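# Move cart through self-closing door into yellow bay

## Task

Get the utility cart through the self-closing door and into the yellow bay in the far room so that all four wheels sit inside the tape and none rests on it. The case of copy paper must lie in the cart's top tray with no part overhanging the tray's edges. The door must be closed at the end. Either robot or both may be used. Any robot tipping over or left leaning means failure.

## Robot and tools

Robots: r1 and r2, identical Hello Robot Stretch 4 units. Each has an omni-wheel base, a lift on a mast and one forward-extending arm ending in a wrist (yaw, pitch, roll) and a two-finger gripper. Height is about 1.6 m. The base rim lies within 0.23 m of the base origin. Each robot reports in its own frames, so where one robot is relative to the other can only be judged from images, lidar_m and wrist_depth_mm.

Frames: base frame origin is on the floor under the base centre, x forward, y left, z up, in metres. hand_pose is in this frame and is a point between the open fingertips; the printed value may be slightly wrong. The odometry frame is the base frame at scene start. base_odometry counts wheel turns only, so slipping shows as travel. Heading is in rad, left positive, -3.142 to 3.142. If turned_by_wheels and turned_by_imu, summed over one move, disagree by more than about 0.1 rad, the base likely slipped or hit something and the heading carries that error. base_tilt is in degrees, forward and right positive, with up to about 3 degrees fixed error per robot.

move: one action. Arguments are r1 and r2 (each holds that robot's part), cameras, and blocking, which must always be false. A robot not named gets nothing new; its running motions continue. Per robot, give base, joints or both, optionally with speeds, pace, contact_limits; or give end_of_arm alone ("enable_torque" re-powers a wrist or gripper motor that shut off). base is a relative offset from where the base last measured itself: translate_m (forward positive, -2 to 2 m), strafe_m (left positive, -2 to 2 m), rotate_rad (counter-clockwise positive, -3.2 to 3.2 rad). translate_m and strafe_m may be combined for a straight diagonal; rotate_rad cannot be combined. joints are absolute targets by name: lift_m 0 to 1.2; arm_m 0 to 0.55; wrist_yaw_rad -1.134 to 4.276 (0 forward, positive left, 3.14 folded back); wrist_pitch_rad -1.117 to 4.259 (0 level, 1.57 down); wrist_roll_rad -1.117 to 4.259 (positive clockwise seen from behind); gripper_m -0.038 to 0.141 (fingertip gap, up to 0.015 off). Done tolerances: 0.004 for lift, arm and gripper, 0.02 rad for wrist joints. Out-of-range joint targets are clipped and reported; other bad values are refused; unknown keys make the call invalid. A refused call, or an unplanned stop, cancels the rest of that reply's move, wait and finished_scene calls. pace: "slow", "default", "fast", "max" (base 0.1/0.3/0.4/0.6 m/s and 1/2/3/4 rad/s; lift 0.15/0.3/0.4/0.5 m/s; arm 0.1/0.4/0.6/0.7 m/s; wrist always 1.82 rad/s). A raised lift (above 0.2) slows the base, down to 0.3 m/s and 1 rad/s at 1.2. speeds sets a per-joint top speed (not gripper). contact_limits, 0 to 1, default 0.5, only for arm_m, lift_m, translate_m, strafe_m, rotate_rad, placed next to its own command; a base limit lasts until the next base command. arm_m at 0 still needs 15 to 40 N; for a light press use 0 and aim 1 to 3 mm past contact. Keep lift_m limit at least 0.3 for 2 kg or 0.15 for 1 kg loads. Moves end after 14 s at most (time_out); one action under 15 s. Calls return within about 0.5 s while robots keep moving; a new move replaces only the targets it names. A move with no action returns full state, all images and the scene number.

Results: the move line gives done or the worst status per robot. Statuses: done, moving, off_target (rested short, may still push), contact_stop (held back, goes slack), time_out (target dropped), limit_stop_at_own_body, limit_stop_at_tilt (lean over 6 degrees; lift, arm, wheels slack until it drops), torque_fault (motor limp until enable_torque). on_its_own reports uncommanded behaviour; "held at" is a target. "as last shown" lists robots not in the action. lidar_m: 12 distances in m, 30-degree sectors, 1st straight ahead, counter-clockwise (4th left, 7th behind, 10th right); "-" means nothing seen or nearer than 0.25 m; misses glass and thin legs. wrist_depth_mm: 7x7 median depths, 100 to 2000 mm. motor_effort in percent (peak in brackets); servo_current in mA; wheel effort positive turns right.

wait(seconds 0 to 10, cameras): returns state; returns early once any running move ends. stop(cameras): brakes all motions and holds; rerun it if a stop line says a base isn't holding. zoom_image(camera, region [x0,y0,x1,y1], max 504x504 px): closer view of the latest image. finished_scene(scene): ends the current scene, irreversible; the goal must hold without robots. Cameras: r1_head_camera, r1_head_left_camera, r1_head_right_camera, r1_wrist_camera, same for r2, or "all".

Gripping: command about 0.015 or more below object width; 0.06 below resists tugs; -0.02 or less to close behind a handle or bar. Open before twisting base or wrist while fingers are shut from above on a thin rim.

Avoid: robots touching each other (hard contact fails); once bases touch, any further drive presses hard. Two robots carrying one load can drift apart by up to 3 cm per metre and tip. Don't turn, drive or stop with over 1 kg held and arm_m above 0.2, especially fast. Self-collision risks: gripper over base with lift below about 0.2 (0.45 pointing down), wrist tilted up and rolled, or yaw+pitch below about -1.1. Loose objects may get nudged. Avoid drops, slams, hard hits and things falling.

Each tool is called after ">>>" in YAML: its name, and indented under it one key for each argument.

## Session

>>> move:

Scene clock: 0.00 s.
r1.base_odometry: x=+0.000 y=+0.000 heading=+0.000
r1.turned_by_wheels: +0.000
r1.turned_by_imu: +0.000
r1.base_tilt: forward=-1.6 right=+1.3
r1.lidar_m: 1.92 2.25 3.81 1.93 0.97 0.84 0.83 0.93 0.77 0.76 0.93 1.59
r1.base_status: not commanded
r1.joint_positions: lift_m=+0.127 arm_m=+0.000 wrist_yaw_rad=+3.089 wrist_pitch_rad=+0.002 wrist_roll_rad=+0.000 gripper_m=+0.056
r1.joint_status: not commanded
r1.measured_speeds: all 0
r1.motor_effort: lift_m=+20 arm_m=-4 wheel_0=+0 wheel_1=+1 wheel_2=+1
r1.servo_current: wrist_yaw_rad=39 wrist_pitch_rad=46 wrist_roll_rad=65 gripper_m=39
r1.hand_pose: x=-0.1125 y=+0.1024 z=+0.3046 quat_wxyz=(+0.026, -0.001, +0.000, +1.000) (m; r1's base frame)
r1.wrist_depth_mm: 137 138 - - - - - / 113 139 - - - - - / 117 140 224 - - - - / 137 161 - - - - - / - - - - - - - / - - 191 - 187 - - / 842 759 750 788 788 732 768
r2.base_odometry: x=+0.000 y=+0.000 heading=+0.000
r2.turned_by_wheels: +0.000
r2.turned_by_imu: +0.000
r2.base_tilt: forward=-0.6 right=+0.1
r2.lidar_m: 2.02 1.45 1.40 1.49 2.01 2.22 2.34 3.17 1.60 3.62 2.59 2.46
r2.base_status: not commanded
r2.joint_positions: lift_m=+0.295 arm_m=+0.000 wrist_yaw_rad=+3.133 wrist_pitch_rad=+0.002 wrist_roll_rad=+0.000 gripper_m=+0.056
r2.joint_status: not commanded
r2.measured_speeds: all 0
r2.motor_effort: lift_m=+18 arm_m=-4 wheel_0=+0 wheel_1=-1 wheel_2=+0
r2.servo_current: wrist_yaw_rad=46 wrist_pitch_rad=39 wrist_roll_rad=46 gripper_m=59
r2.hand_pose: x=-0.1167 y=+0.0898 z=+0.4727 quat_wxyz=(+0.004, -0.001, +0.000, +1.000) (m; r2's base frame)
r2.wrist_depth_mm: - 140 - - - - - / - 126 150 - - - - / - 130 185 - - - - / 144 143 272 - - - - / 229 - - - - - - / 226 1576 196 1576 190 1618 1464 / 226 1060 1138 - - 1025 1060
pictures: r1_head_camera, r1_head_left_camera, r1_head_right_camera, r1_wrist_camera, r2_head_camera, r2_head_left_camera, r2_head_right_camera, r2_wrist_camera
Images, in order (width x height): r1_head_camera 420x560, r1_head_left_camera 420x672, r1_head_right_camera 420x672, r1_wrist_camera 616x392, r2_head_camera 420x560, r2_head_left_camera 420x672, r2_head_right_camera 420x672, r2_wrist_camera 616x392.

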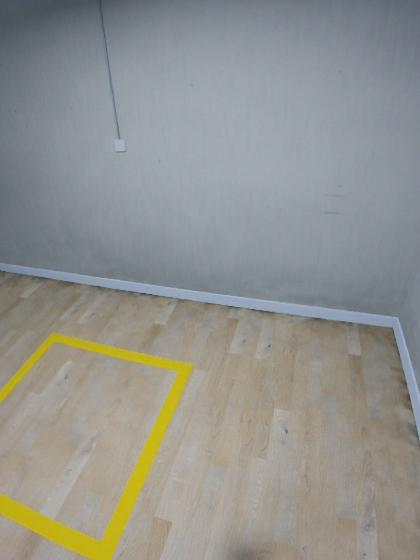

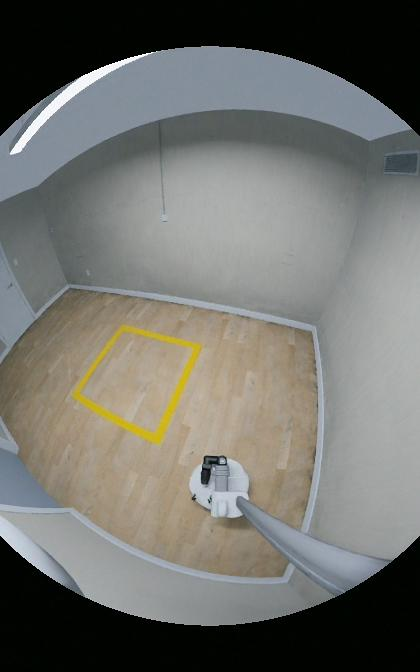

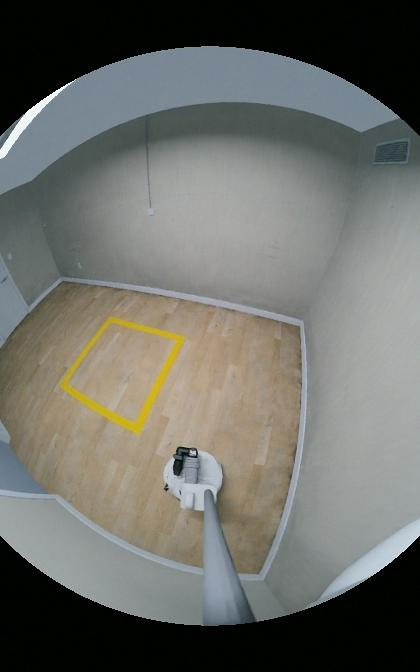

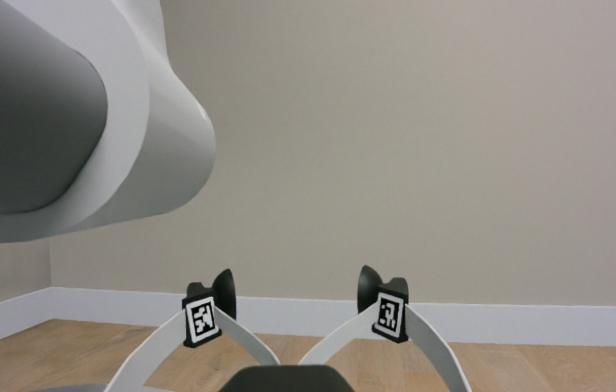

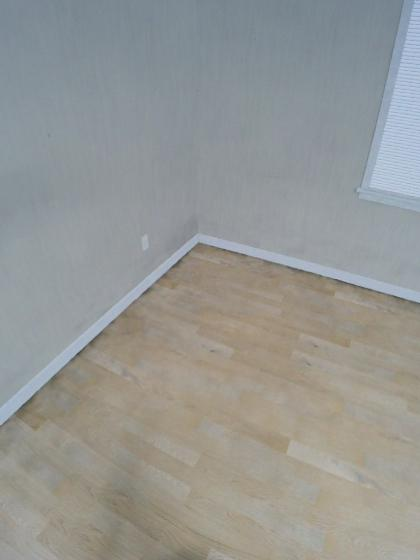

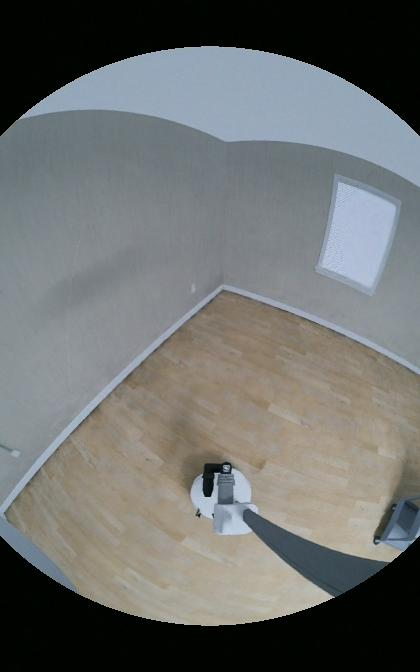

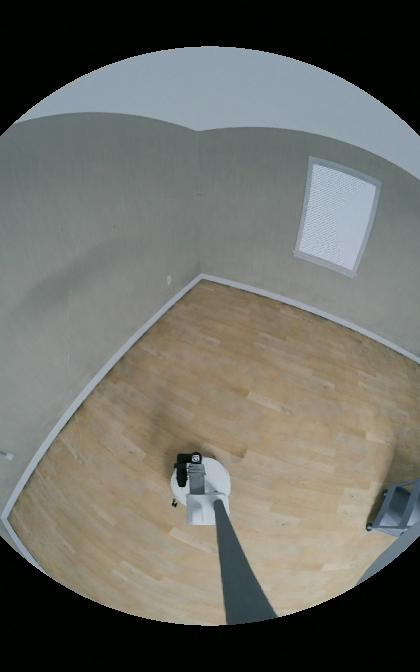

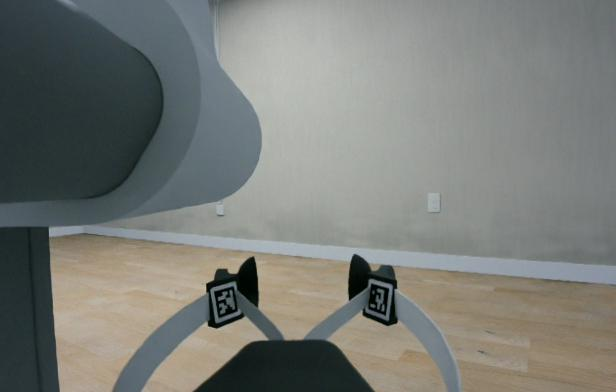

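>>> move:
  blocking: false
  r1: {"base":{"rotate_rad":1.3}}
  r2: {"base":{"rotate_rad":-1.7}}

>>> wait:
  seconds: 3

>>> wait:
  seconds: 1.5
  cameras: ["all"]

Scene clock: 3.97 s.
move: r1 moving; r2 moving
r1.base_odometry: x=+0.000 y=+0.000 heading=+0.252
r1.turned_by_wheels: +0.252
r1.turned_by_imu: +0.252
r1.base_tilt: forward=-1.6 right=+1.2
r1.lidar_m: 1.98 2.71 3.66 1.25 0.89 0.80 0.87 0.80 0.77 0.82 1.11 1.92
r1.base_status: rotate_rad moving
r1.joint_positions: lift_m=+0.127 arm_m=+0.000 wrist_yaw_rad=+3.089 wrist_pitch_rad=+0.002 wrist_roll_rad=+0.000 gripper_m=+0.056
r1.joint_status: not commanded
r1.measured_speeds: translate_m=-0.001 strafe_m=-0.001 rotate_rad=+0.980 lift_m=+0.000 arm_m=+0.000 wrist_yaw_rad=+0.000 wrist_pitch_rad=+0.000 wrist_roll_rad=+0.000
r1.motor_effort: lift_m=+20(20) arm_m=-4(4) wheel_0=-8(9) wheel_1=-6(9) wheel_2=-7(7)
r1.servo_current: wrist_yaw_rad=59(59) wrist_pitch_rad=39(46) wrist_roll_rad=46(59) gripper_m=39(39)
r1.hand_pose: x=-0.1125 y=+0.1024 z=+0.3046 quat_wxyz=(+0.026, -0.001, +0.000, +1.000) (m; r1's base frame)
r1.wrist_depth_mm: 136 138 - - - - - / 113 139 - - - - - / 114 140 226 - - - - / 137 160 - - - - - / - - - - - - - / - 1060 190 - 187 - - / 778 750 750 798 750 699 732
r2.base_odometry: x=+0.000 y=+0.000 heading=-0.252
r2.turned_by_wheels: -0.252
r2.turned_by_imu: -0.244
r2.base_tilt: forward=-0.7 right=+0.1
r2.lidar_m: 2.52 1.62 1.40 1.40 1.67 2.23 2.24 2.64 1.59 1.63 2.93 2.49
r2.base_status: rotate_rad moving
r2.joint_positions: lift_m=+0.295 arm_m=+0.000 wrist_yaw_rad=+3.133 wrist_pitch_rad=+0.002 wrist_roll_rad=+0.000 gripper_m=+0.056
r2.joint_status: not commanded
r2.measured_speeds: translate_m=+0.000 strafe_m=+0.000 rotate_rad=-0.974 lift_m=+0.000 arm_m=+0.000 wrist_yaw_rad=+0.000 wrist_pitch_rad=+0.000 wrist_roll_rad=+0.000
r2.motor_effort: lift_m=+18(18) arm_m=-4(4) wheel_0=+8(9) wheel_1=+8(10) wheel_2=+9(11)
r2.servo_current: wrist_yaw_rad=33(52) wrist_pitch_rad=39(46) wrist_roll_rad=52(52) gripper_m=39(59)
r2.hand_pose: x=-0.1167 y=+0.0898 z=+0.4727 quat_wxyz=(+0.004, -0.001, +0.000, +1.000) (m; r2's base frame)
r2.wrist_depth_mm: - 141 - - - - - / - 127 150 - - - - / - 130 184 - - - - / 144 143 272 - - - - / 229 - - - - - - / 227 1576 196 1576 190 1661 1464 / 226 1060 1138 - - 1060 1060
pictures: none

Scene clock: 5.37 s.
earlier move: r1 done; r2 moving
r1.base_odometry: x=+0.000 y=+0.000 heading=+1.300
r1.turned_by_wheels: +1.048
r1.turned_by_imu: +1.053
r1.base_tilt: forward=-1.6 right=+1.3
r1.lidar_m: 3.79 1.23 0.89 0.83 0.88 0.82 0.77 0.81 1.10 1.93 2.00 2.67
r1.base_status: done
r1.joint_positions: lift_m=+0.127 arm_m=+0.000 wrist_yaw_rad=+3.089 wrist_pitch_rad=+0.002 wrist_roll_rad=+0.000 gripper_m=+0.056
r1.joint_status: not commanded
r1.measured_speeds: all 0
r1.motor_effort: lift_m=+20(20) arm_m=-4(4) wheel_0=-4(10) wheel_1=-1(9) wheel_2=-1(8)
r1.servo_current: wrist_yaw_rad=52(65) wrist_pitch_rad=46(52) wrist_roll_rad=59(65) gripper_m=39(46)
r1.hand_pose: x=-0.1125 y=+0.1024 z=+0.3046 quat_wxyz=(+0.026, -0.001, +0.000, +1.000) (m; r1's base frame)
r1.wrist_depth_mm: 136 138 - - - - - / 113 139 - - - - - / 118 140 229 - - - - / 137 162 - - - - - / - - - - - - - / - - 191 - 187 - - / 788 707 750 143 778 768 809
r2.base_odometry: x=+0.000 y=+0.000 heading=-1.699
r2.turned_by_wheels: -1.448
r2.turned_by_imu: -1.409
r2.base_tilt: forward=-0.6 right=+0.0
r2.lidar_m: 1.72 2.73 2.48 2.30 1.54 1.40 1.44 1.80 2.23 2.27 2.85 1.60
r2.base_status: rotate_rad moving
r2.joint_positions: lift_m=+0.295 arm_m=+0.000 wrist_yaw_rad=+3.133 wrist_pitch_rad=+0.002 wrist_roll_rad=+0.000 gripper_m=+0.056
r2.joint_status: not commanded
r2.measured_speeds: all 0
r2.motor_effort: lift_m=+18(18) arm_m=-4(4) wheel_0=+2(11) wheel_1=+3(11) wheel_2=+4(11)
r2.servo_current: wrist_yaw_rad=39(59) wrist_pitch_rad=46(46) wrist_roll_rad=39(52) gripper_m=46(59)
r2.hand_pose: x=-0.1167 y=+0.0898 z=+0.4727 quat_wxyz=(+0.004, -0.001, +0.000, +1.000) (m; r2's base frame)
r2.wrist_depth_mm: - 140 - - - - - / - 126 141 - - - - / - 129 185 - - - - / 144 143 207 - - - - / 229 - - - - - - / 227 1576 195 1336 190 - - / 226 1078 1138 - - 1042 1060
wait: 1.40 of 3 s (r1 has come to rest)
pictures: none

Scene clock: 5.60 s.
earlier move: r2 done
r1.base_odometry: x=+0.000 y=+0.000 heading=+1.300
r1.turned_by_wheels: +0.000
r1.turned_by_imu: +0.000
r1.base_tilt: forward=-1.6 right=+1.3
r1.lidar_m: 3.80 1.25 0.90 0.83 0.87 0.82 0.75 0.80 1.09 1.93 1.98 2.70
r1.base_status: done
r1.joint_positions: lift_m=+0.127 arm_m=+0.000 wrist_yaw_rad=+3.089 wrist_pitch_rad=+0.002 wrist_roll_rad=+0.000 gripper_m=+0.056
r1.joint_status: not commanded
r1.measured_speeds: all 0
r1.motor_effort: lift_m=+20(20) arm_m=-4(4) wheel_0=-4(10) wheel_1=-1(9) wheel_2=-1(8)
r1.servo_current: wrist_yaw_rad=52(65) wrist_pitch_rad=39(52) wrist_roll_rad=39(65) gripper_m=39(46)
r1.hand_pose: x=-0.1125 y=+0.1024 z=+0.3046 quat_wxyz=(+0.026, -0.001, +0.000, +1.000) (m; r1's base frame)
r1.wrist_depth_mm: 136 138 - - - - - / 113 139 - - - - - / 118 139 229 - - - - / 137 162 - - - - - / - - - - - - - / - - 190 - 187 - - / 788 707 750 143 788 778 809
r2.base_odometry: x=+0.000 y=+0.000 heading=-1.699
r2.turned_by_wheels: +0.000
r2.turned_by_imu: +0.000
r2.base_tilt: forward=-0.7 right=+0.1
r2.lidar_m: 1.71 2.72 2.49 2.28 1.55 1.40 1.44 1.82 2.23 2.27 2.89 1.58
r2.base_status: done
r2.joint_positions: lift_m=+0.295 arm_m=+0.000 wrist_yaw_rad=+3.133 wrist_pitch_rad=+0.002 wrist_roll_rad=+0.000 gripper_m=+0.056
r2.joint_status: not commanded
r2.measured_speeds: all 0
r2.motor_effort: lift_m=+18(18) arm_m=-3(4) wheel_0=+3(11) wheel_1=+4(11) wheel_2=+5(11)
r2.servo_current: wrist_yaw_rad=46(59) wrist_pitch_rad=46(46) wrist_roll_rad=39(52) gripper_m=52(59)
r2.hand_pose: x=-0.1167 y=+0.0898 z=+0.4727 quat_wxyz=(+0.004, -0.001, +0.000, +1.000) (m; r2's base frame)
r2.wrist_depth_mm: - 140 - - - - - / - 126 141 - - - - / - 130 185 - - - - / 144 143 207 - - - - / 230 - - - - - - / 228 1576 194 1308 190 - - / 226 1060 1118 - - 1042 1060
wait: 0.23 of 1.5 s (r2 has come to rest)
pictures: r1_head_camera, r1_head_left_camera, r1_head_right_camera, r1_wrist_camera, r2_head_camera, r2_head_left_camera, r2_head_right_camera, r2_wrist_camera
Images, in order (width x height): r1_head_camera 420x560, r1_head_left_camera 420x672, r1_head_right_camera 420x672, r1_wrist_camera 616x392, r2_head_camera 420x560, r2_head_left_camera 420x672, r2_head_right_camera 420x672, r2_wrist_camera 616x392.

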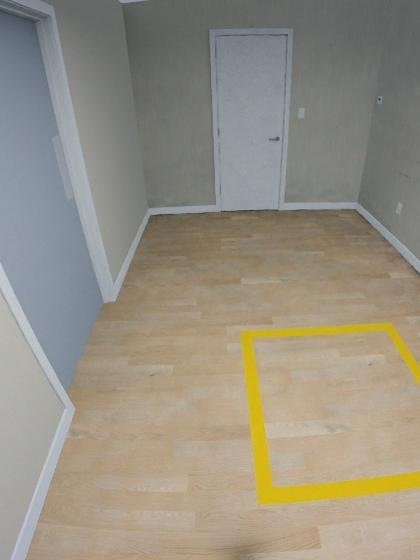

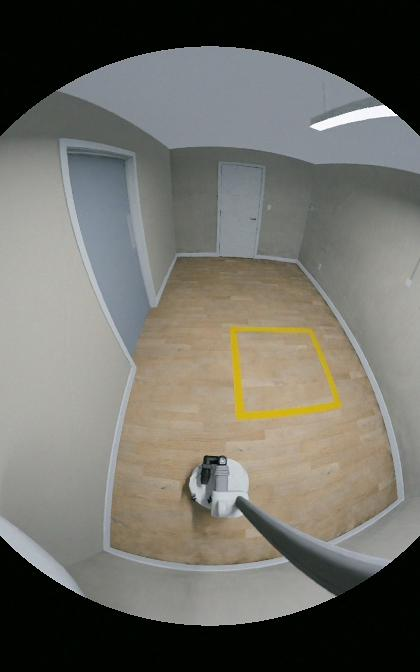

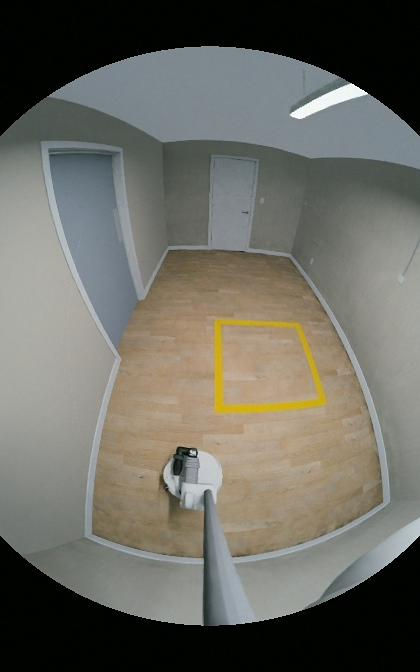

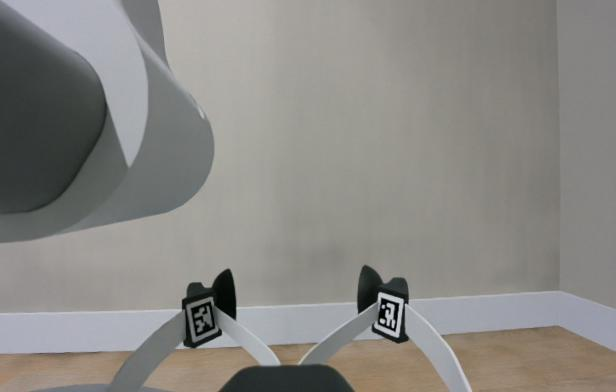

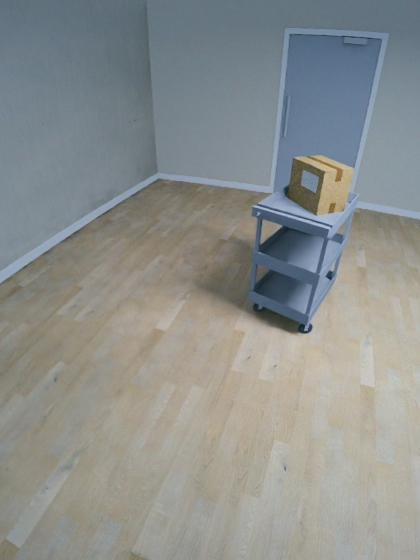

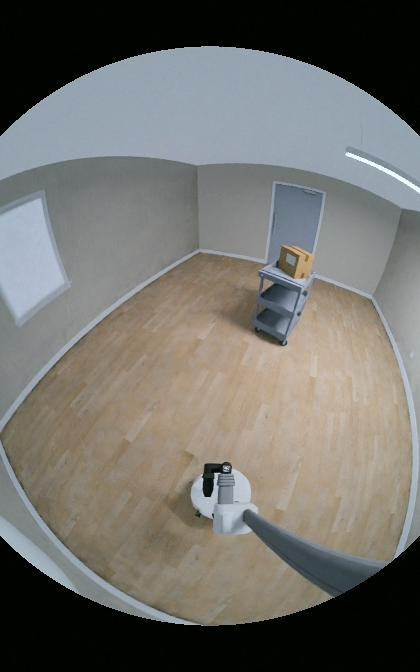

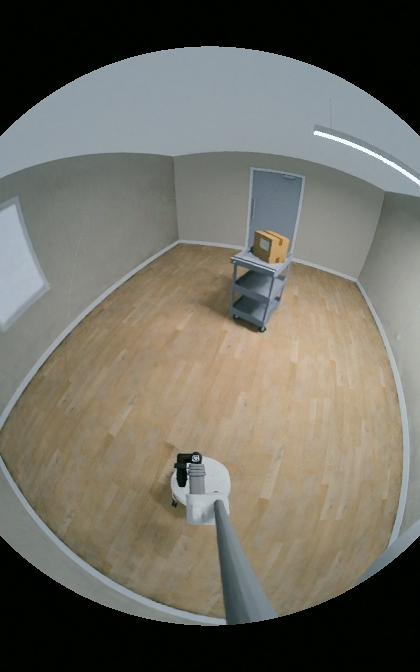

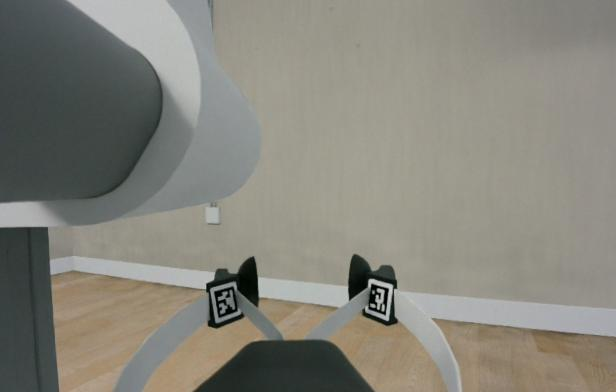

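>>> zoom_image:
  camera: "r2_head_camera"
  region: [220, 10, 420, 340]

>>> zoom_image:
  camera: "r1_head_camera"
  region: [0, 0, 200, 420]

>>> move:
  blocking: false
  r2: {"base":{"rotate_rad":-0.42},"pace":"fast"}

>>> wait:
  seconds: 1.5
  cameras: ["r2_head_camera","r2_head_left_camera","r2_head_right_camera"]

Scaled by 1.527 from the camera's 420x560 image, which has a finer 1200x1600 frame.

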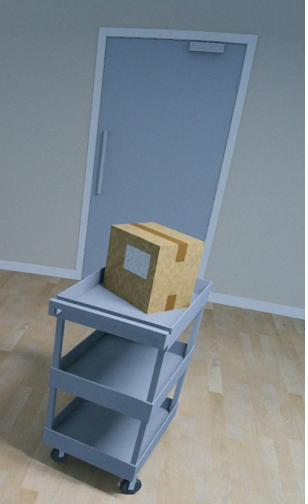

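Scaled by 1.200 from the camera's 420x560 image, which has a finer 600x800 frame.

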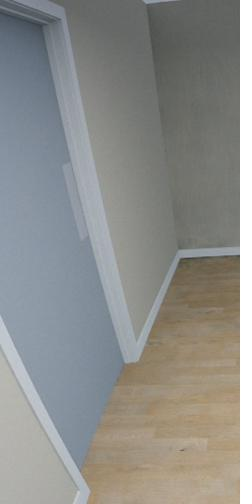

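Scene clock: 32.23 s.
move: r2 moving
r1: as last shown
r1.base_tilt: forward=-1.6 right=+1.2
r1.lidar_m: 3.77 1.24 0.89 0.84 0.87 0.83 0.78 0.81 1.10 1.91 1.98 2.67
r1.motor_effort: lift_m=+20(20) arm_m=-4(4) wheel_0=-3(4) wheel_1=-1(1) wheel_2=-1(1)
r1.servo_current: wrist_yaw_rad=46(52) wrist_pitch_rad=39(46) wrist_roll_rad=26(65) gripper_m=39(46)
r1.wrist_depth_mm: 136 138 - - - - - / 113 139 - - - - - / 118 140 229 - - - - / 137 161 - - - - - / - - - - - - - / - - 190 - 187 - - / 788 715 759 143 788 778 820
r2.base_odometry: x=+0.000 y=+0.000 heading=-2.029
r2.turned_by_wheels: -0.330
r2.turned_by_imu: -0.320
r2.base_tilt: forward=-0.7 right=+0.1
r2.lidar_m: 1.62 3.36 2.56 2.48 1.88 1.45 1.40 1.50 2.21 2.22 2.37 3.46
r2.base_status: rotate_rad moving
r2.joint_positions: lift_m=+0.295 arm_m=+0.000 wrist_yaw_rad=+3.133 wrist_pitch_rad=+0.002 wrist_roll_rad=+0.000 gripper_m=+0.056
r2.joint_status: not commanded
r2.measured_speeds: translate_m=+0.001 strafe_m=-0.001 rotate_rad=-0.784 lift_m=+0.000 arm_m=+0.000 wrist_yaw_rad=+0.000 wrist_pitch_rad=+0.000 wrist_roll_rad=+0.000
r2.motor_effort: lift_m=+18(18) arm_m=-3(4) wheel_0=+4(11) wheel_1=+4(10) wheel_2=+4(13)
r2.servo_current: wrist_yaw_rad=52(52) wrist_pitch_rad=33(46) wrist_roll_rad=46(52) gripper_m=52(52)
r2.hand_pose: x=-0.1167 y=+0.0898 z=+0.4727 quat_wxyz=(+0.004, -0.001, +0.000, +1.000) (m; r2's base frame)
r2.wrist_depth_mm: - 140 - - - - - / - 126 142 - - - - / - 129 185 - - - - / 144 143 208 - - - - / 220 - - - - - - / 220 1464 195 171 190 - 1336 / 225 1078 1138 - - 1025 1060
pictures: none

Scene clock: 32.77 s.
earlier move: r2 done
r1.base_odometry: x=+0.000 y=+0.000 heading=+1.300
r1.turned_by_wheels: +0.000
r1.turned_by_imu: +0.000
r1.base_tilt: forward=-1.6 right=+1.2
r1.lidar_m: 3.82 1.27 0.87 0.84 0.86 0.83 0.76 0.81 1.11 1.91 2.00 2.69
r1.base_status: not commanded
r1.joint_positions: lift_m=+0.127 arm_m=+0.000 wrist_yaw_rad=+3.089 wrist_pitch_rad=+0.002 wrist_roll_rad=+0.000 gripper_m=+0.056
r1.joint_status: not commanded
r1.measured_speeds: all 0
r1.motor_effort: lift_m=+20(20) arm_m=-4(4) wheel_0=-4(4) wheel_1=-1(2) wheel_2=-1(1)
r1.servo_current: wrist_yaw_rad=39(65) wrist_pitch_rad=39(52) wrist_roll_rad=46(65) gripper_m=33(46)
r1.hand_pose: x=-0.1125 y=+0.1024 z=+0.3046 quat_wxyz=(+0.026, -0.001, +0.000, +1.000) (m; r1's base frame)
r1.wrist_depth_mm: 136 138 - - - - - / 113 139 - - - - - / 117 140 229 - - - - / 137 161 - - - - - / - - - - - - - / - - 190 - 187 - - / 788 707 741 143 788 788 820
r2.base_odometry: x=+0.000 y=+0.000 heading=-2.118
r2.turned_by_wheels: -0.089
r2.turned_by_imu: -0.087
r2.base_tilt: forward=-0.7 right=+0.1
r2.lidar_m: 1.58 3.65 2.61 2.50 2.06 1.48 1.41 1.47 2.02 2.23 2.28 3.15
r2.base_status: done
r2.joint_positions: lift_m=+0.295 arm_m=+0.000 wrist_yaw_rad=+3.133 wrist_pitch_rad=+0.002 wrist_roll_rad=+0.000 gripper_m=+0.056
r2.joint_status: not commanded
r2.measured_speeds: all 0
r2.motor_effort: lift_m=+18(18) arm_m=-4(4) wheel_0=+4(11) wheel_1=+2(10) wheel_2=+4(13)
r2.servo_current: wrist_yaw_rad=52(59) wrist_pitch_rad=46(46) wrist_roll_rad=46(52) gripper_m=52(52)
r2.hand_pose: x=-0.1167 y=+0.0898 z=+0.4727 quat_wxyz=(+0.004, -0.001, +0.000, +1.000) (m; r2's base frame)
r2.wrist_depth_mm: - 141 - - - - - / - 127 142 - - - - / - 130 185 - - - - / 144 143 207 - - - - / 220 - - - - - - / 220 1430 191 171 190 1366 1336 / 226 1078 1138 - - 1025 1060
wait: 0.53 of 1.5 s (r2 has come to rest)
pictures: r2_head_camera, r2_head_left_camera, r2_head_right_camera
Images, in order (width x height): r2_head_camera 420x560, r2_head_left_camera 420x672, r2_head_right_camera 420x672.

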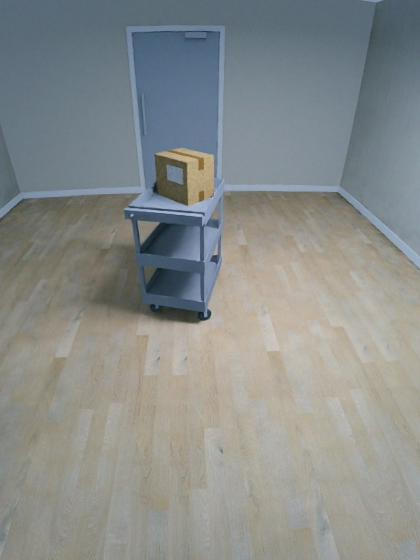

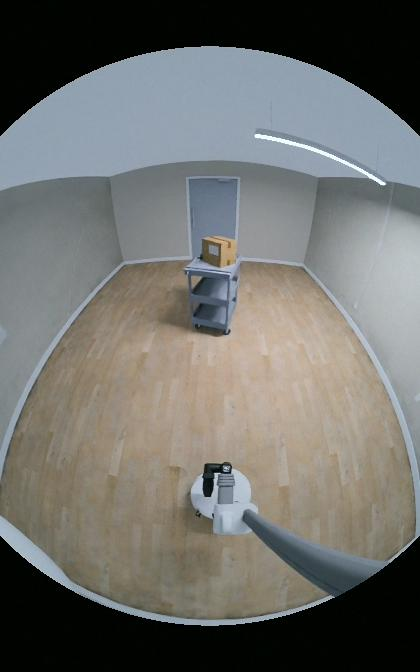

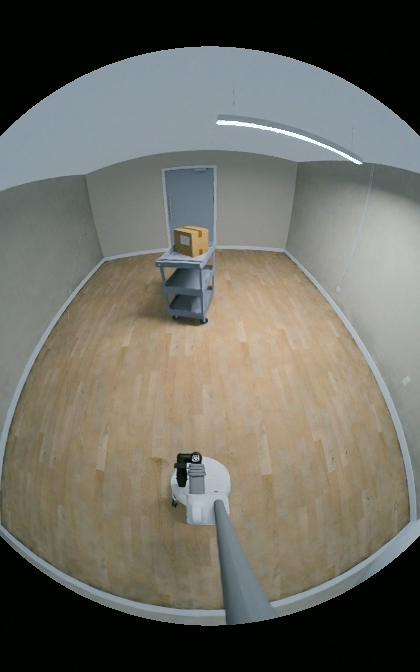

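>>> move:
  blocking: false
  r1: {"base":{"rotate_rad":0.05},"joints":{"lift_m":0.9,"wrist_yaw_rad":0.0},"pace":"fast"}
  r2: {"base":{"strafe_m":-0.95},"joints":{"lift_m":0.8,"wrist_yaw_rad":0.0},"pace":"fast"}

>>> wait:
  seconds: 0.6

>>> move:
  blocking: false
  r1: {"base":{"translate_m":1.7},"pace":"fast"}

>>> wait:
  seconds: 3

>>> wait:
  seconds: 5

>>> wait:
  seconds: 3
  cameras: ["all"]

Scene clock: 73.63 s.
move: r1 moving; r2 moving
r1.base_odometry: x=+0.000 y=+0.000 heading=+1.350
r1.turned_by_wheels: +0.050
r1.turned_by_imu: +0.050
r1.base_tilt: forward=-1.6 right=+1.3
r1.lidar_m: 3.12 1.18 0.86 0.84 0.90 0.82 0.76 0.83 1.16 1.92 2.00 2.84
r1.base_status: rotate_rad moving
r1.joint_positions: lift_m=+0.190 arm_m=+0.000 wrist_yaw_rad=+2.450 wrist_pitch_rad=+0.002 wrist_roll_rad=+0.000 gripper_m=+0.056
r1.joint_status: lift_m moving; wrist_yaw_rad moving
r1.measured_speeds: translate_m=+0.000 strafe_m=+0.000 rotate_rad=+0.000 lift_m=+0.243 arm_m=+0.000 wrist_yaw_rad=-1.821 wrist_pitch_rad=+0.000 wrist_roll_rad=+0.000
r1.motor_effort: lift_m=+27(28) arm_m=-4(4) wheel_0=+1(6) wheel_1=-1(8) wheel_2=+2(7)
r1.servo_current: wrist_yaw_rad=72(104) wrist_pitch_rad=39(52) wrist_roll_rad=59(59) gripper_m=39(52)
r1.hand_pose: x=+0.0046 y=+0.2513 z=+0.3674 quat_wxyz=(+0.339, -0.001, +0.000, +0.941) (m; r1's base frame)
r1.wrist_depth_mm: - - - - - - - / - - - - - - - / - - - - - - - / - - - - - - - / - - - - - - - / - - 191 - 187 - - / - 152 866 153 854 - -
r2.base_odometry: x=-0.049 y=+0.030 heading=-2.118
r2.turned_by_wheels: +0.000
r2.turned_by_imu: +0.000
r2.base_tilt: forward=-0.7 right=+0.0
r2.lidar_m: 1.61 3.71 2.65 2.54 2.04 1.50 1.40 1.47 1.97 2.15 2.25 3.07
r2.base_status: strafe_m moving
r2.joint_positions: lift_m=+0.358 arm_m=+0.000 wrist_yaw_rad=+2.520 wrist_pitch_rad=+0.002 wrist_roll_rad=+0.000 gripper_m=+0.056
r2.joint_status: lift_m moving; wrist_yaw_rad moving
r2.measured_speeds: translate_m=+0.002 strafe_m=-0.226 rotate_rad=-0.010 lift_m=+0.243 arm_m=+0.000 wrist_yaw_rad=-1.742 wrist_pitch_rad=+0.000 wrist_roll_rad=+0.000
r2.motor_effort: lift_m=+24(25) arm_m=-4(4) wheel_0=+14(15) wheel_1=-14(14) wheel_2=-1(2)
r2.servo_current: wrist_yaw_rad=72(143) wrist_pitch_rad=46(46) wrist_roll_rad=52(52) gripper_m=46(52)
r2.hand_pose: x=-0.0126 y=+0.2390 z=+0.5357 quat_wxyz=(+0.306, -0.001, +0.000, +0.952) (m; r2's base frame)
r2.wrist_depth_mm: - - - - - - - / - - - - - - - / - - - - - - - / - - - - - - - / - - - - - - - / - - 191 1464 191 1756 1661 / 1160 1098 1182 - - 1118 1182
pictures: none

Scene clock: 74.23 s.
earlier move: r1 moving; r2 moving
r1.base_odometry: x=+0.000 y=+0.000 heading=+1.350
r1.turned_by_wheels: +0.000
r1.turned_by_imu: +0.000
r1.base_tilt: forward=-1.6 right=+1.3
r1.lidar_m: 3.12 1.21 0.89 0.83 0.91 0.82 0.77 0.82 1.15 1.92 1.99 2.84
r1.base_status: done
r1.joint_positions: lift_m=+0.408 arm_m=+0.000 wrist_yaw_rad=+1.358 wrist_pitch_rad=+0.002 wrist_roll_rad=+0.000 gripper_m=+0.056
r1.joint_status: lift_m moving; wrist_yaw_rad moving
r1.measured_speeds: translate_m=+0.000 strafe_m=+0.000 rotate_rad=+0.000 lift_m=+0.400 arm_m=+0.000 wrist_yaw_rad=-1.820 wrist_pitch_rad=+0.000 wrist_roll_rad=+0.000
r1.motor_effort: lift_m=+28(29) arm_m=-4(4) wheel_0=+0(6) wheel_1=+0(8) wheel_2=+1(7)
r1.servo_current: wrist_yaw_rad=85(111) wrist_pitch_rad=39(52) wrist_roll_rad=59(59) gripper_m=39(52)
r1.hand_pose: x=+0.3173 y=+0.2634 z=+0.5855 quat_wxyz=(+0.778, -0.001, +0.001, +0.628) (m; r1's base frame)
r1.wrist_depth_mm: - - - - - - - / - - - - - - 891 / - - - - - - 904 / - - - - - - 904 / - - - - - - 891 / - - 191 - 187 - 917 / - 141 - 136 - - -
r2.base_odometry: x=-0.229 y=+0.139 heading=-2.118
r2.turned_by_wheels: +0.000
r2.turned_by_imu: +0.000
r2.base_tilt: forward=-0.7 right=+0.0
r2.lidar_m: 1.62 1.76 2.87 2.77 2.03 1.48 1.40 1.47 2.02 1.96 2.04 2.76
r2.base_status: strafe_m moving
r2.joint_positions: lift_m=+0.576 arm_m=+0.000 wrist_yaw_rad=+1.477 wrist_pitch_rad=+0.002 wrist_roll_rad=+0.000 gripper_m=+0.056
r2.joint_status: lift_m moving; wrist_yaw_rad moving
r2.measured_speeds: translate_m=+0.000 strafe_m=-0.401 rotate_rad=+0.001 lift_m=+0.400 arm_m=+0.000 wrist_yaw_rad=-1.739 wrist_pitch_rad=+0.000 wrist_roll_rad=+0.000
r2.motor_effort: lift_m=+24(27) arm_m=-4(4) wheel_0=+8(17) wheel_1=-9(15) wheel_2=+0(2)
r2.servo_current: wrist_yaw_rad=85(143) wrist_pitch_rad=46(46) wrist_roll_rad=59(59) gripper_m=46(52)
r2.hand_pose: x=+0.2851 y=+0.2789 z=+0.7537 quat_wxyz=(+0.740, -0.001, +0.001, +0.673) (m; r2's base frame)
r2.wrist_depth_mm: - - - - - - - / - - - - - - - / - - - - - - - / - - - - - - - / - - - - - - - / - - 196 - 192 - - / 1661 1576 1618 - - 1661 1576
wait: 0.60 s; no rest
pictures: none

Scene clock: 74.73 s.
earlier move: r1 moving; r2 moving
move: r1 moving
r1.base_odometry: x=+0.011 y=+0.049 heading=+1.350
r1.turned_by_wheels: +0.000
r1.turned_by_imu: +0.000
r1.base_tilt: forward=-1.6 right=+1.3
r1.lidar_m: 3.10 1.21 0.87 0.84 0.89 0.85 0.80 0.87 1.24 1.92 2.04 2.82
r1.base_status: translate_m moving
r1.joint_positions: lift_m=+0.608 arm_m=+0.000 wrist_yaw_rad=+0.448 wrist_pitch_rad=+0.002 wrist_roll_rad=+0.000 gripper_m=+0.056
r1.joint_status: lift_m moving; wrist_yaw_rad moving
r1.measured_speeds: translate_m=+0.196 strafe_m=+0.000 rotate_rad=+0.003 lift_m=+0.400 arm_m=+0.000 wrist_yaw_rad=-1.822 wrist_pitch_rad=+0.000 wrist_roll_rad=+0.000
r1.motor_effort: lift_m=+28(29) arm_m=-4(4) wheel_0=+8(8) wheel_1=+7(8) wheel_2=-12(12)
r1.servo_current: wrist_yaw_rad=98(124) wrist_pitch_rad=52(52) wrist_roll_rad=59(65) gripper_m=39(46)
r1.hand_pose: x=+0.4687 y=+0.0461 z=+0.7855 quat_wxyz=(+0.975, +0.000, +0.001, +0.222) (m; r1's base frame)
r1.wrist_depth_mm: - 1042 - 1983 - - - / - 1078 - 1921 - - - / - 1042 - - - - - / - 1060 - - - - - / - 1060 - - - - - / - 1042 190 - 187 - - / - 151 - 143 1808 1708 1863
r2.base_odometry: x=-0.400 y=+0.244 heading=-2.118
r2.turned_by_wheels: +0.000
r2.turned_by_imu: +0.000
r2.base_tilt: forward=-0.7 right=+0.0
r2.lidar_m: 1.71 1.68 3.10 2.97 2.07 1.47 1.40 1.44 1.88 1.74 1.81 2.48
r2.base_status: strafe_m moving
r2.joint_positions: lift_m=+0.747 arm_m=+0.000 wrist_yaw_rad=+0.607 wrist_pitch_rad=+0.002 wrist_roll_rad=+0.000 gripper_m=+0.056
r2.joint_status: lift_m moving; wrist_yaw_rad moving
r2.measured_speeds: translate_m=+0.000 strafe_m=-0.401 rotate_rad=+0.000 lift_m=+0.238 arm_m=+0.000 wrist_yaw_rad=-1.741 wrist_pitch_rad=+0.000 wrist_roll_rad=+0.000
r2.motor_effort: lift_m=+22(27) arm_m=-4(4) wheel_0=+6(9) wheel_1=-8(9) wheel_2=+0(2)
r2.servo_current: wrist_yaw_rad=85(130) wrist_pitch_rad=33(46) wrist_roll_rad=59(59) gripper_m=52(52)
r2.hand_pose: x=+0.4577 y=+0.0926 z=+0.9248 quat_wxyz=(+0.954, +0.000, +0.001, +0.299) (m; r2's base frame)
r2.wrist_depth_mm: - - - - - - - / - - - - - - - / - - - - - - - / - - - - - 1537 - / - - - - - - - / - - 196 - 189 - - / - 1921 - - - - 1863
pictures: none

Scene clock: 76.67 s.
earlier move: r1 moving; r2 done
r1.base_odometry: x=+0.170 y=+0.756 heading=+1.350
r1.turned_by_wheels: +0.000
r1.turned_by_imu: +0.000
r1.base_tilt: forward=-1.6 right=+1.2
r1.lidar_m: 3.06 1.29 0.85 0.82 0.87 1.23 1.53 1.61 2.04 1.95 2.04 2.82
r1.base_status: translate_m moving
r1.joint_positions: lift_m=+0.900 arm_m=+0.000 wrist_yaw_rad=+0.003 wrist_pitch_rad=+0.002 wrist_roll_rad=+0.000 gripper_m=+0.056
r1.joint_status: all done
r1.measured_speeds: translate_m=+0.399 strafe_m=+0.001 rotate_rad=+0.002 lift_m=+0.000 arm_m=+0.000 wrist_yaw_rad=+0.000 wrist_pitch_rad=+0.000 wrist_roll_rad=+0.000
r1.motor_effort: lift_m=+24(29) arm_m=-3(4) wheel_0=+5(9) wheel_1=+5(9) wheel_2=-6(13)
r1.servo_current: wrist_yaw_rad=46(124) wrist_pitch_rad=46(52) wrist_roll_rad=52(78) gripper_m=39(52)
r1.hand_pose: x=+0.4595 y=-0.0867 z=+1.0772 quat_wxyz=(+1.000, +0.000, +0.001, +0.001) (m; r1's base frame)
r1.wrist_depth_mm: - - - - - - - / - - - - - - - / - - - - - - - / - - - - - - - / - - - - - - - / - - 194 - 187 - - / - 163 - 153 - - -
r2.base_odometry: x=-0.811 y=+0.495 heading=-2.118
r2.turned_by_wheels: +0.000
r2.turned_by_imu: -0.001
r2.base_tilt: forward=-0.7 right=+0.1
r2.lidar_m: 4.40 1.87 3.61 3.43 2.06 1.48 1.39 1.45 1.35 1.28 1.33 1.85
r2.base_status: done
r2.joint_positions: lift_m=+0.800 arm_m=+0.000 wrist_yaw_rad=+0.003 wrist_pitch_rad=+0.002 wrist_roll_rad=+0.000 gripper_m=+0.056
r2.joint_status: all done
r2.measured_speeds: all 0
r2.motor_effort: lift_m=+21(27) arm_m=-4(4) wheel_0=+0(9) wheel_1=+1(9) wheel_2=+0(2)
r2.servo_current: wrist_yaw_rad=52(130) wrist_pitch_rad=39(46) wrist_roll_rad=52(65) gripper_m=46(59)
r2.hand_pose: x=+0.4595 y=-0.0866 z=+0.9775 quat_wxyz=(+1.000, +0.000, +0.001, +0.001) (m; r2's base frame)
r2.wrist_depth_mm: - - - - - - - / - - - - - - - / - - - - - - - / - 1808 - - - - - / - - - - - - - / 1618 - 196 - 190 - - / 1863 1576 - - - - 1808
wait: 1.93 of 3 s (r2 has come to rest)
pictures: none

Scene clock: 79.77 s.
earlier move: r1 done
r1.base_odometry: x=+0.372 y=+1.659 heading=+1.350
r1.turned_by_wheels: +0.000
r1.turned_by_imu: +0.001
r1.base_tilt: forward=-1.6 right=+1.2
r1.lidar_m: 2.22 1.14 0.88 0.88 0.93 1.20 2.47 2.64 2.07 1.94 2.05 2.30
r1.base_status: done
r1.joint_positions: lift_m=+0.900 arm_m=+0.000 wrist_yaw_rad=+0.003 wrist_pitch_rad=+0.002 wrist_roll_rad=+0.000 gripper_m=+0.056
r1.joint_status: all done
r1.measured_speeds: all 0
r1.motor_effort: lift_m=+24(29) arm_m=-4(4) wheel_0=+1(9) wheel_1=+2(9) wheel_2=+1(13)
r1.servo_current: wrist_yaw_rad=52(124) wrist_pitch_rad=39(52) wrist_roll_rad=46(78) gripper_m=39(52)
r1.hand_pose: x=+0.4595 y=-0.0867 z=+1.0772 quat_wxyz=(+1.000, +0.000, +0.001, +0.001) (m; r1's base frame)
r1.wrist_depth_mm: - - - - - 1921 - / - - - - - 1921 - / - - - - - 1921 - / - - - - - - - / - - - - - - - / - - 193 - 187 - - / - 152 - 153 - - -
r2.base_odometry: x=-0.811 y=+0.495 heading=-2.118
r2.turned_by_wheels: +0.000
r2.turned_by_imu: +0.000
r2.base_tilt: forward=-0.7 right=+0.1
r2.lidar_m: 4.40 1.85 3.65 3.44 2.05 1.49 1.39 1.46 1.34 1.28 1.34 1.81
r2.base_status: done
r2.joint_positions: lift_m=+0.800 arm_m=+0.000 wrist_yaw_rad=+0.003 wrist_pitch_rad=+0.002 wrist_roll_rad=+0.000 gripper_m=+0.056
r2.joint_status: all done
r2.measured_speeds: all 0
r2.motor_effort: lift_m=+21(27) arm_m=-4(4) wheel_0=+0(9) wheel_1=+1(9) wheel_2=+0(2)
r2.servo_current: wrist_yaw_rad=46(130) wrist_pitch_rad=33(46) wrist_roll_rad=46(65) gripper_m=52(59)
r2.hand_pose: x=+0.4595 y=-0.0866 z=+0.9775 quat_wxyz=(+1.000, +0.000, +0.001, +0.001) (m; r2's base frame)
r2.wrist_depth_mm: - - - - - - - / - - - - - - - / - - - - - - - / - 1808 - - - - - / - - - - - - - / 1576 - 196 - 190 - - / 1863 1537 - - - - 1863
wait: 3.10 of 5 s (r1 has come to rest)
pictures: none

Scene clock: 82.77 s.
r1.base_odometry: x=+0.372 y=+1.659 heading=+1.350
r1.turned_by_wheels: +0.000
r1.turned_by_imu: +0.000
r1.base_tilt: forward=-1.6 right=+1.2
r1.lidar_m: 2.22 1.14 0.91 0.88 0.95 1.20 2.48 2.60 2.05 1.96 2.03 2.30
r1.base_status: done
r1.joint_positions: lift_m=+0.900 arm_m=+0.000 wrist_yaw_rad=+0.003 wrist_pitch_rad=+0.002 wrist_roll_rad=+0.000 gripper_m=+0.056
r1.joint_status: all done
r1.measured_speeds: all 0
r1.motor_effort: lift_m=+24(29) arm_m=-4(4) wheel_0=+2(9) wheel_1=+2(9) wheel_2=+1(13)
r1.servo_current: wrist_yaw_rad=52(124) wrist_pitch_rad=39(52) wrist_roll_rad=52(78) gripper_m=39(52)
r1.hand_pose: x=+0.4595 y=-0.0867 z=+1.0772 quat_wxyz=(+1.000, +0.000, +0.001, +0.001) (m; r1's base frame)
r1.wrist_depth_mm: - - - - - 1921 - / - - - - - 1983 - / - - - - - 1921 - / - - - - - - - / - - - - - - - / - - 194 - 187 - - / - 151 - 153 - - -
r2.base_odometry: x=-0.811 y=+0.495 heading=-2.118
r2.turned_by_wheels: +0.000
r2.turned_by_imu: +0.000
r2.base_tilt: forward=-0.7 right=+0.1
r2.lidar_m: 4.42 1.83 3.64 3.42 2.03 1.47 1.38 1.43 1.34 1.29 1.33 1.80
r2.base_status: done
r2.joint_positions: lift_m=+0.800 arm_m=+0.000 wrist_yaw_rad=+0.003 wrist_pitch_rad=+0.002 wrist_roll_rad=+0.000 gripper_m=+0.056
r2.joint_status: all done
r2.measured_speeds: all 0
r2.motor_effort: lift_m=+21(27) arm_m=-4(4) wheel_0=+0(9) wheel_1=+1(9) wheel_2=+0(2)
r2.servo_current: wrist_yaw_rad=46(130) wrist_pitch_rad=46(46) wrist_roll_rad=46(65) gripper_m=46(59)
r2.hand_pose: x=+0.4595 y=-0.0866 z=+0.9775 quat_wxyz=(+1.000, +0.000, +0.001, +0.001) (m; r2's base frame)
r2.wrist_depth_mm: - - - - - - - / - - - - - - - / - - - - - - - / - 1808 - - - - - / - - - - - - - / 1618 - 196 - 190 - - / 1863 1576 - - - - 1863
wait: 3.00 s; at rest by 0.27 s
pictures: r1_head_camera, r1_head_left_camera, r1_head_right_camera, r1_wrist_camera, r2_head_camera, r2_head_left_camera, r2_head_right_camera, r2_wrist_camera
Images, in order (width x height): r1_head_camera 420x560, r1_head_left_camera 420x672, r1_head_right_camera 420x672, r1_wrist_camera 616x392, r2_head_camera 420x560, r2_head_left_camera 420x672, r2_head_right_camera 420x672, r2_wrist_camera 616x392.

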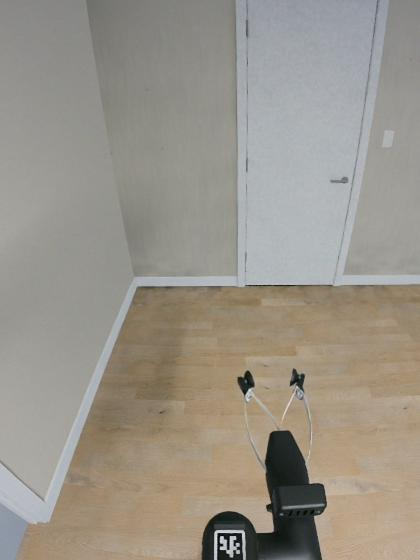

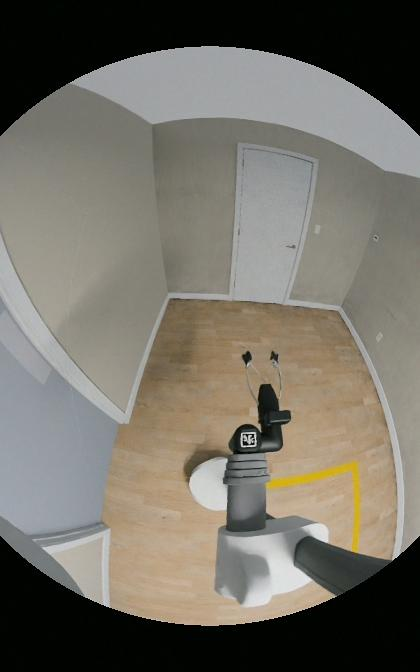

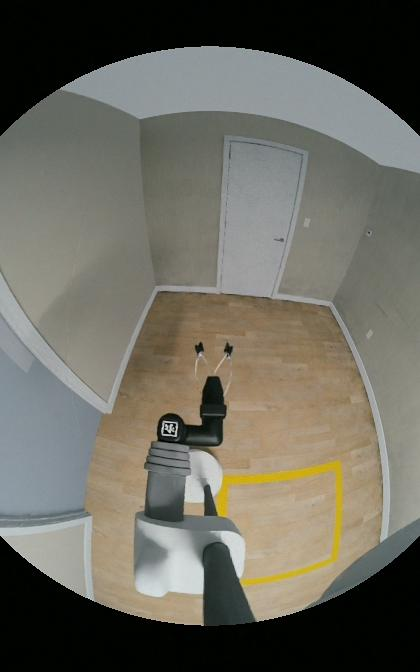

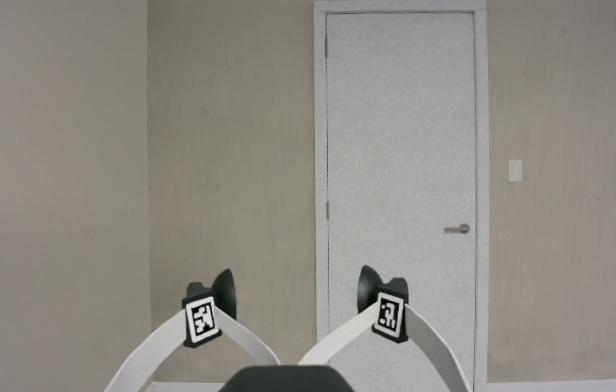

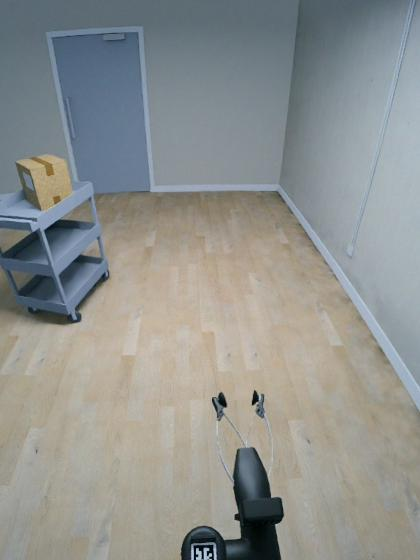

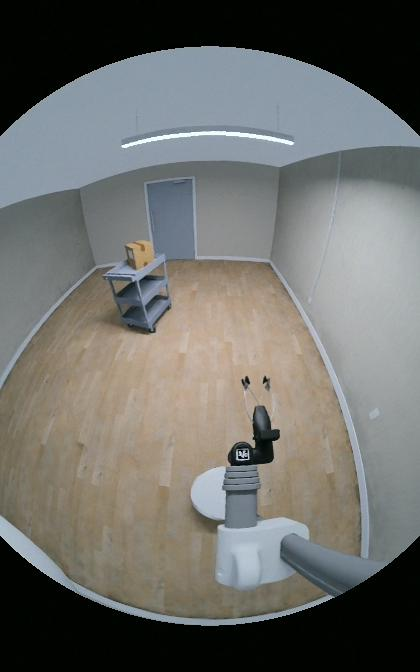

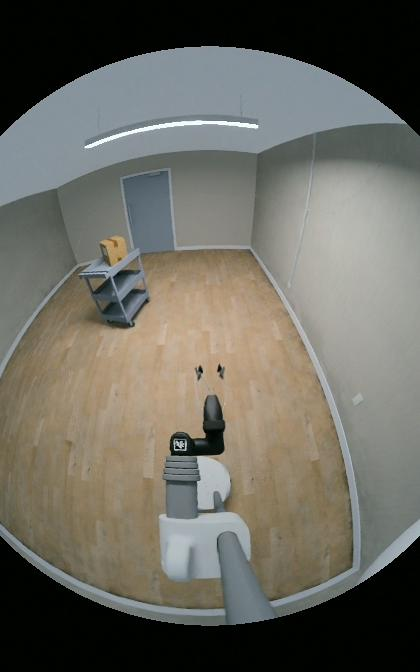

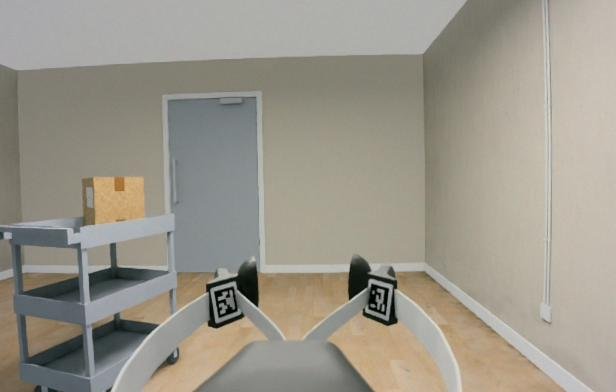

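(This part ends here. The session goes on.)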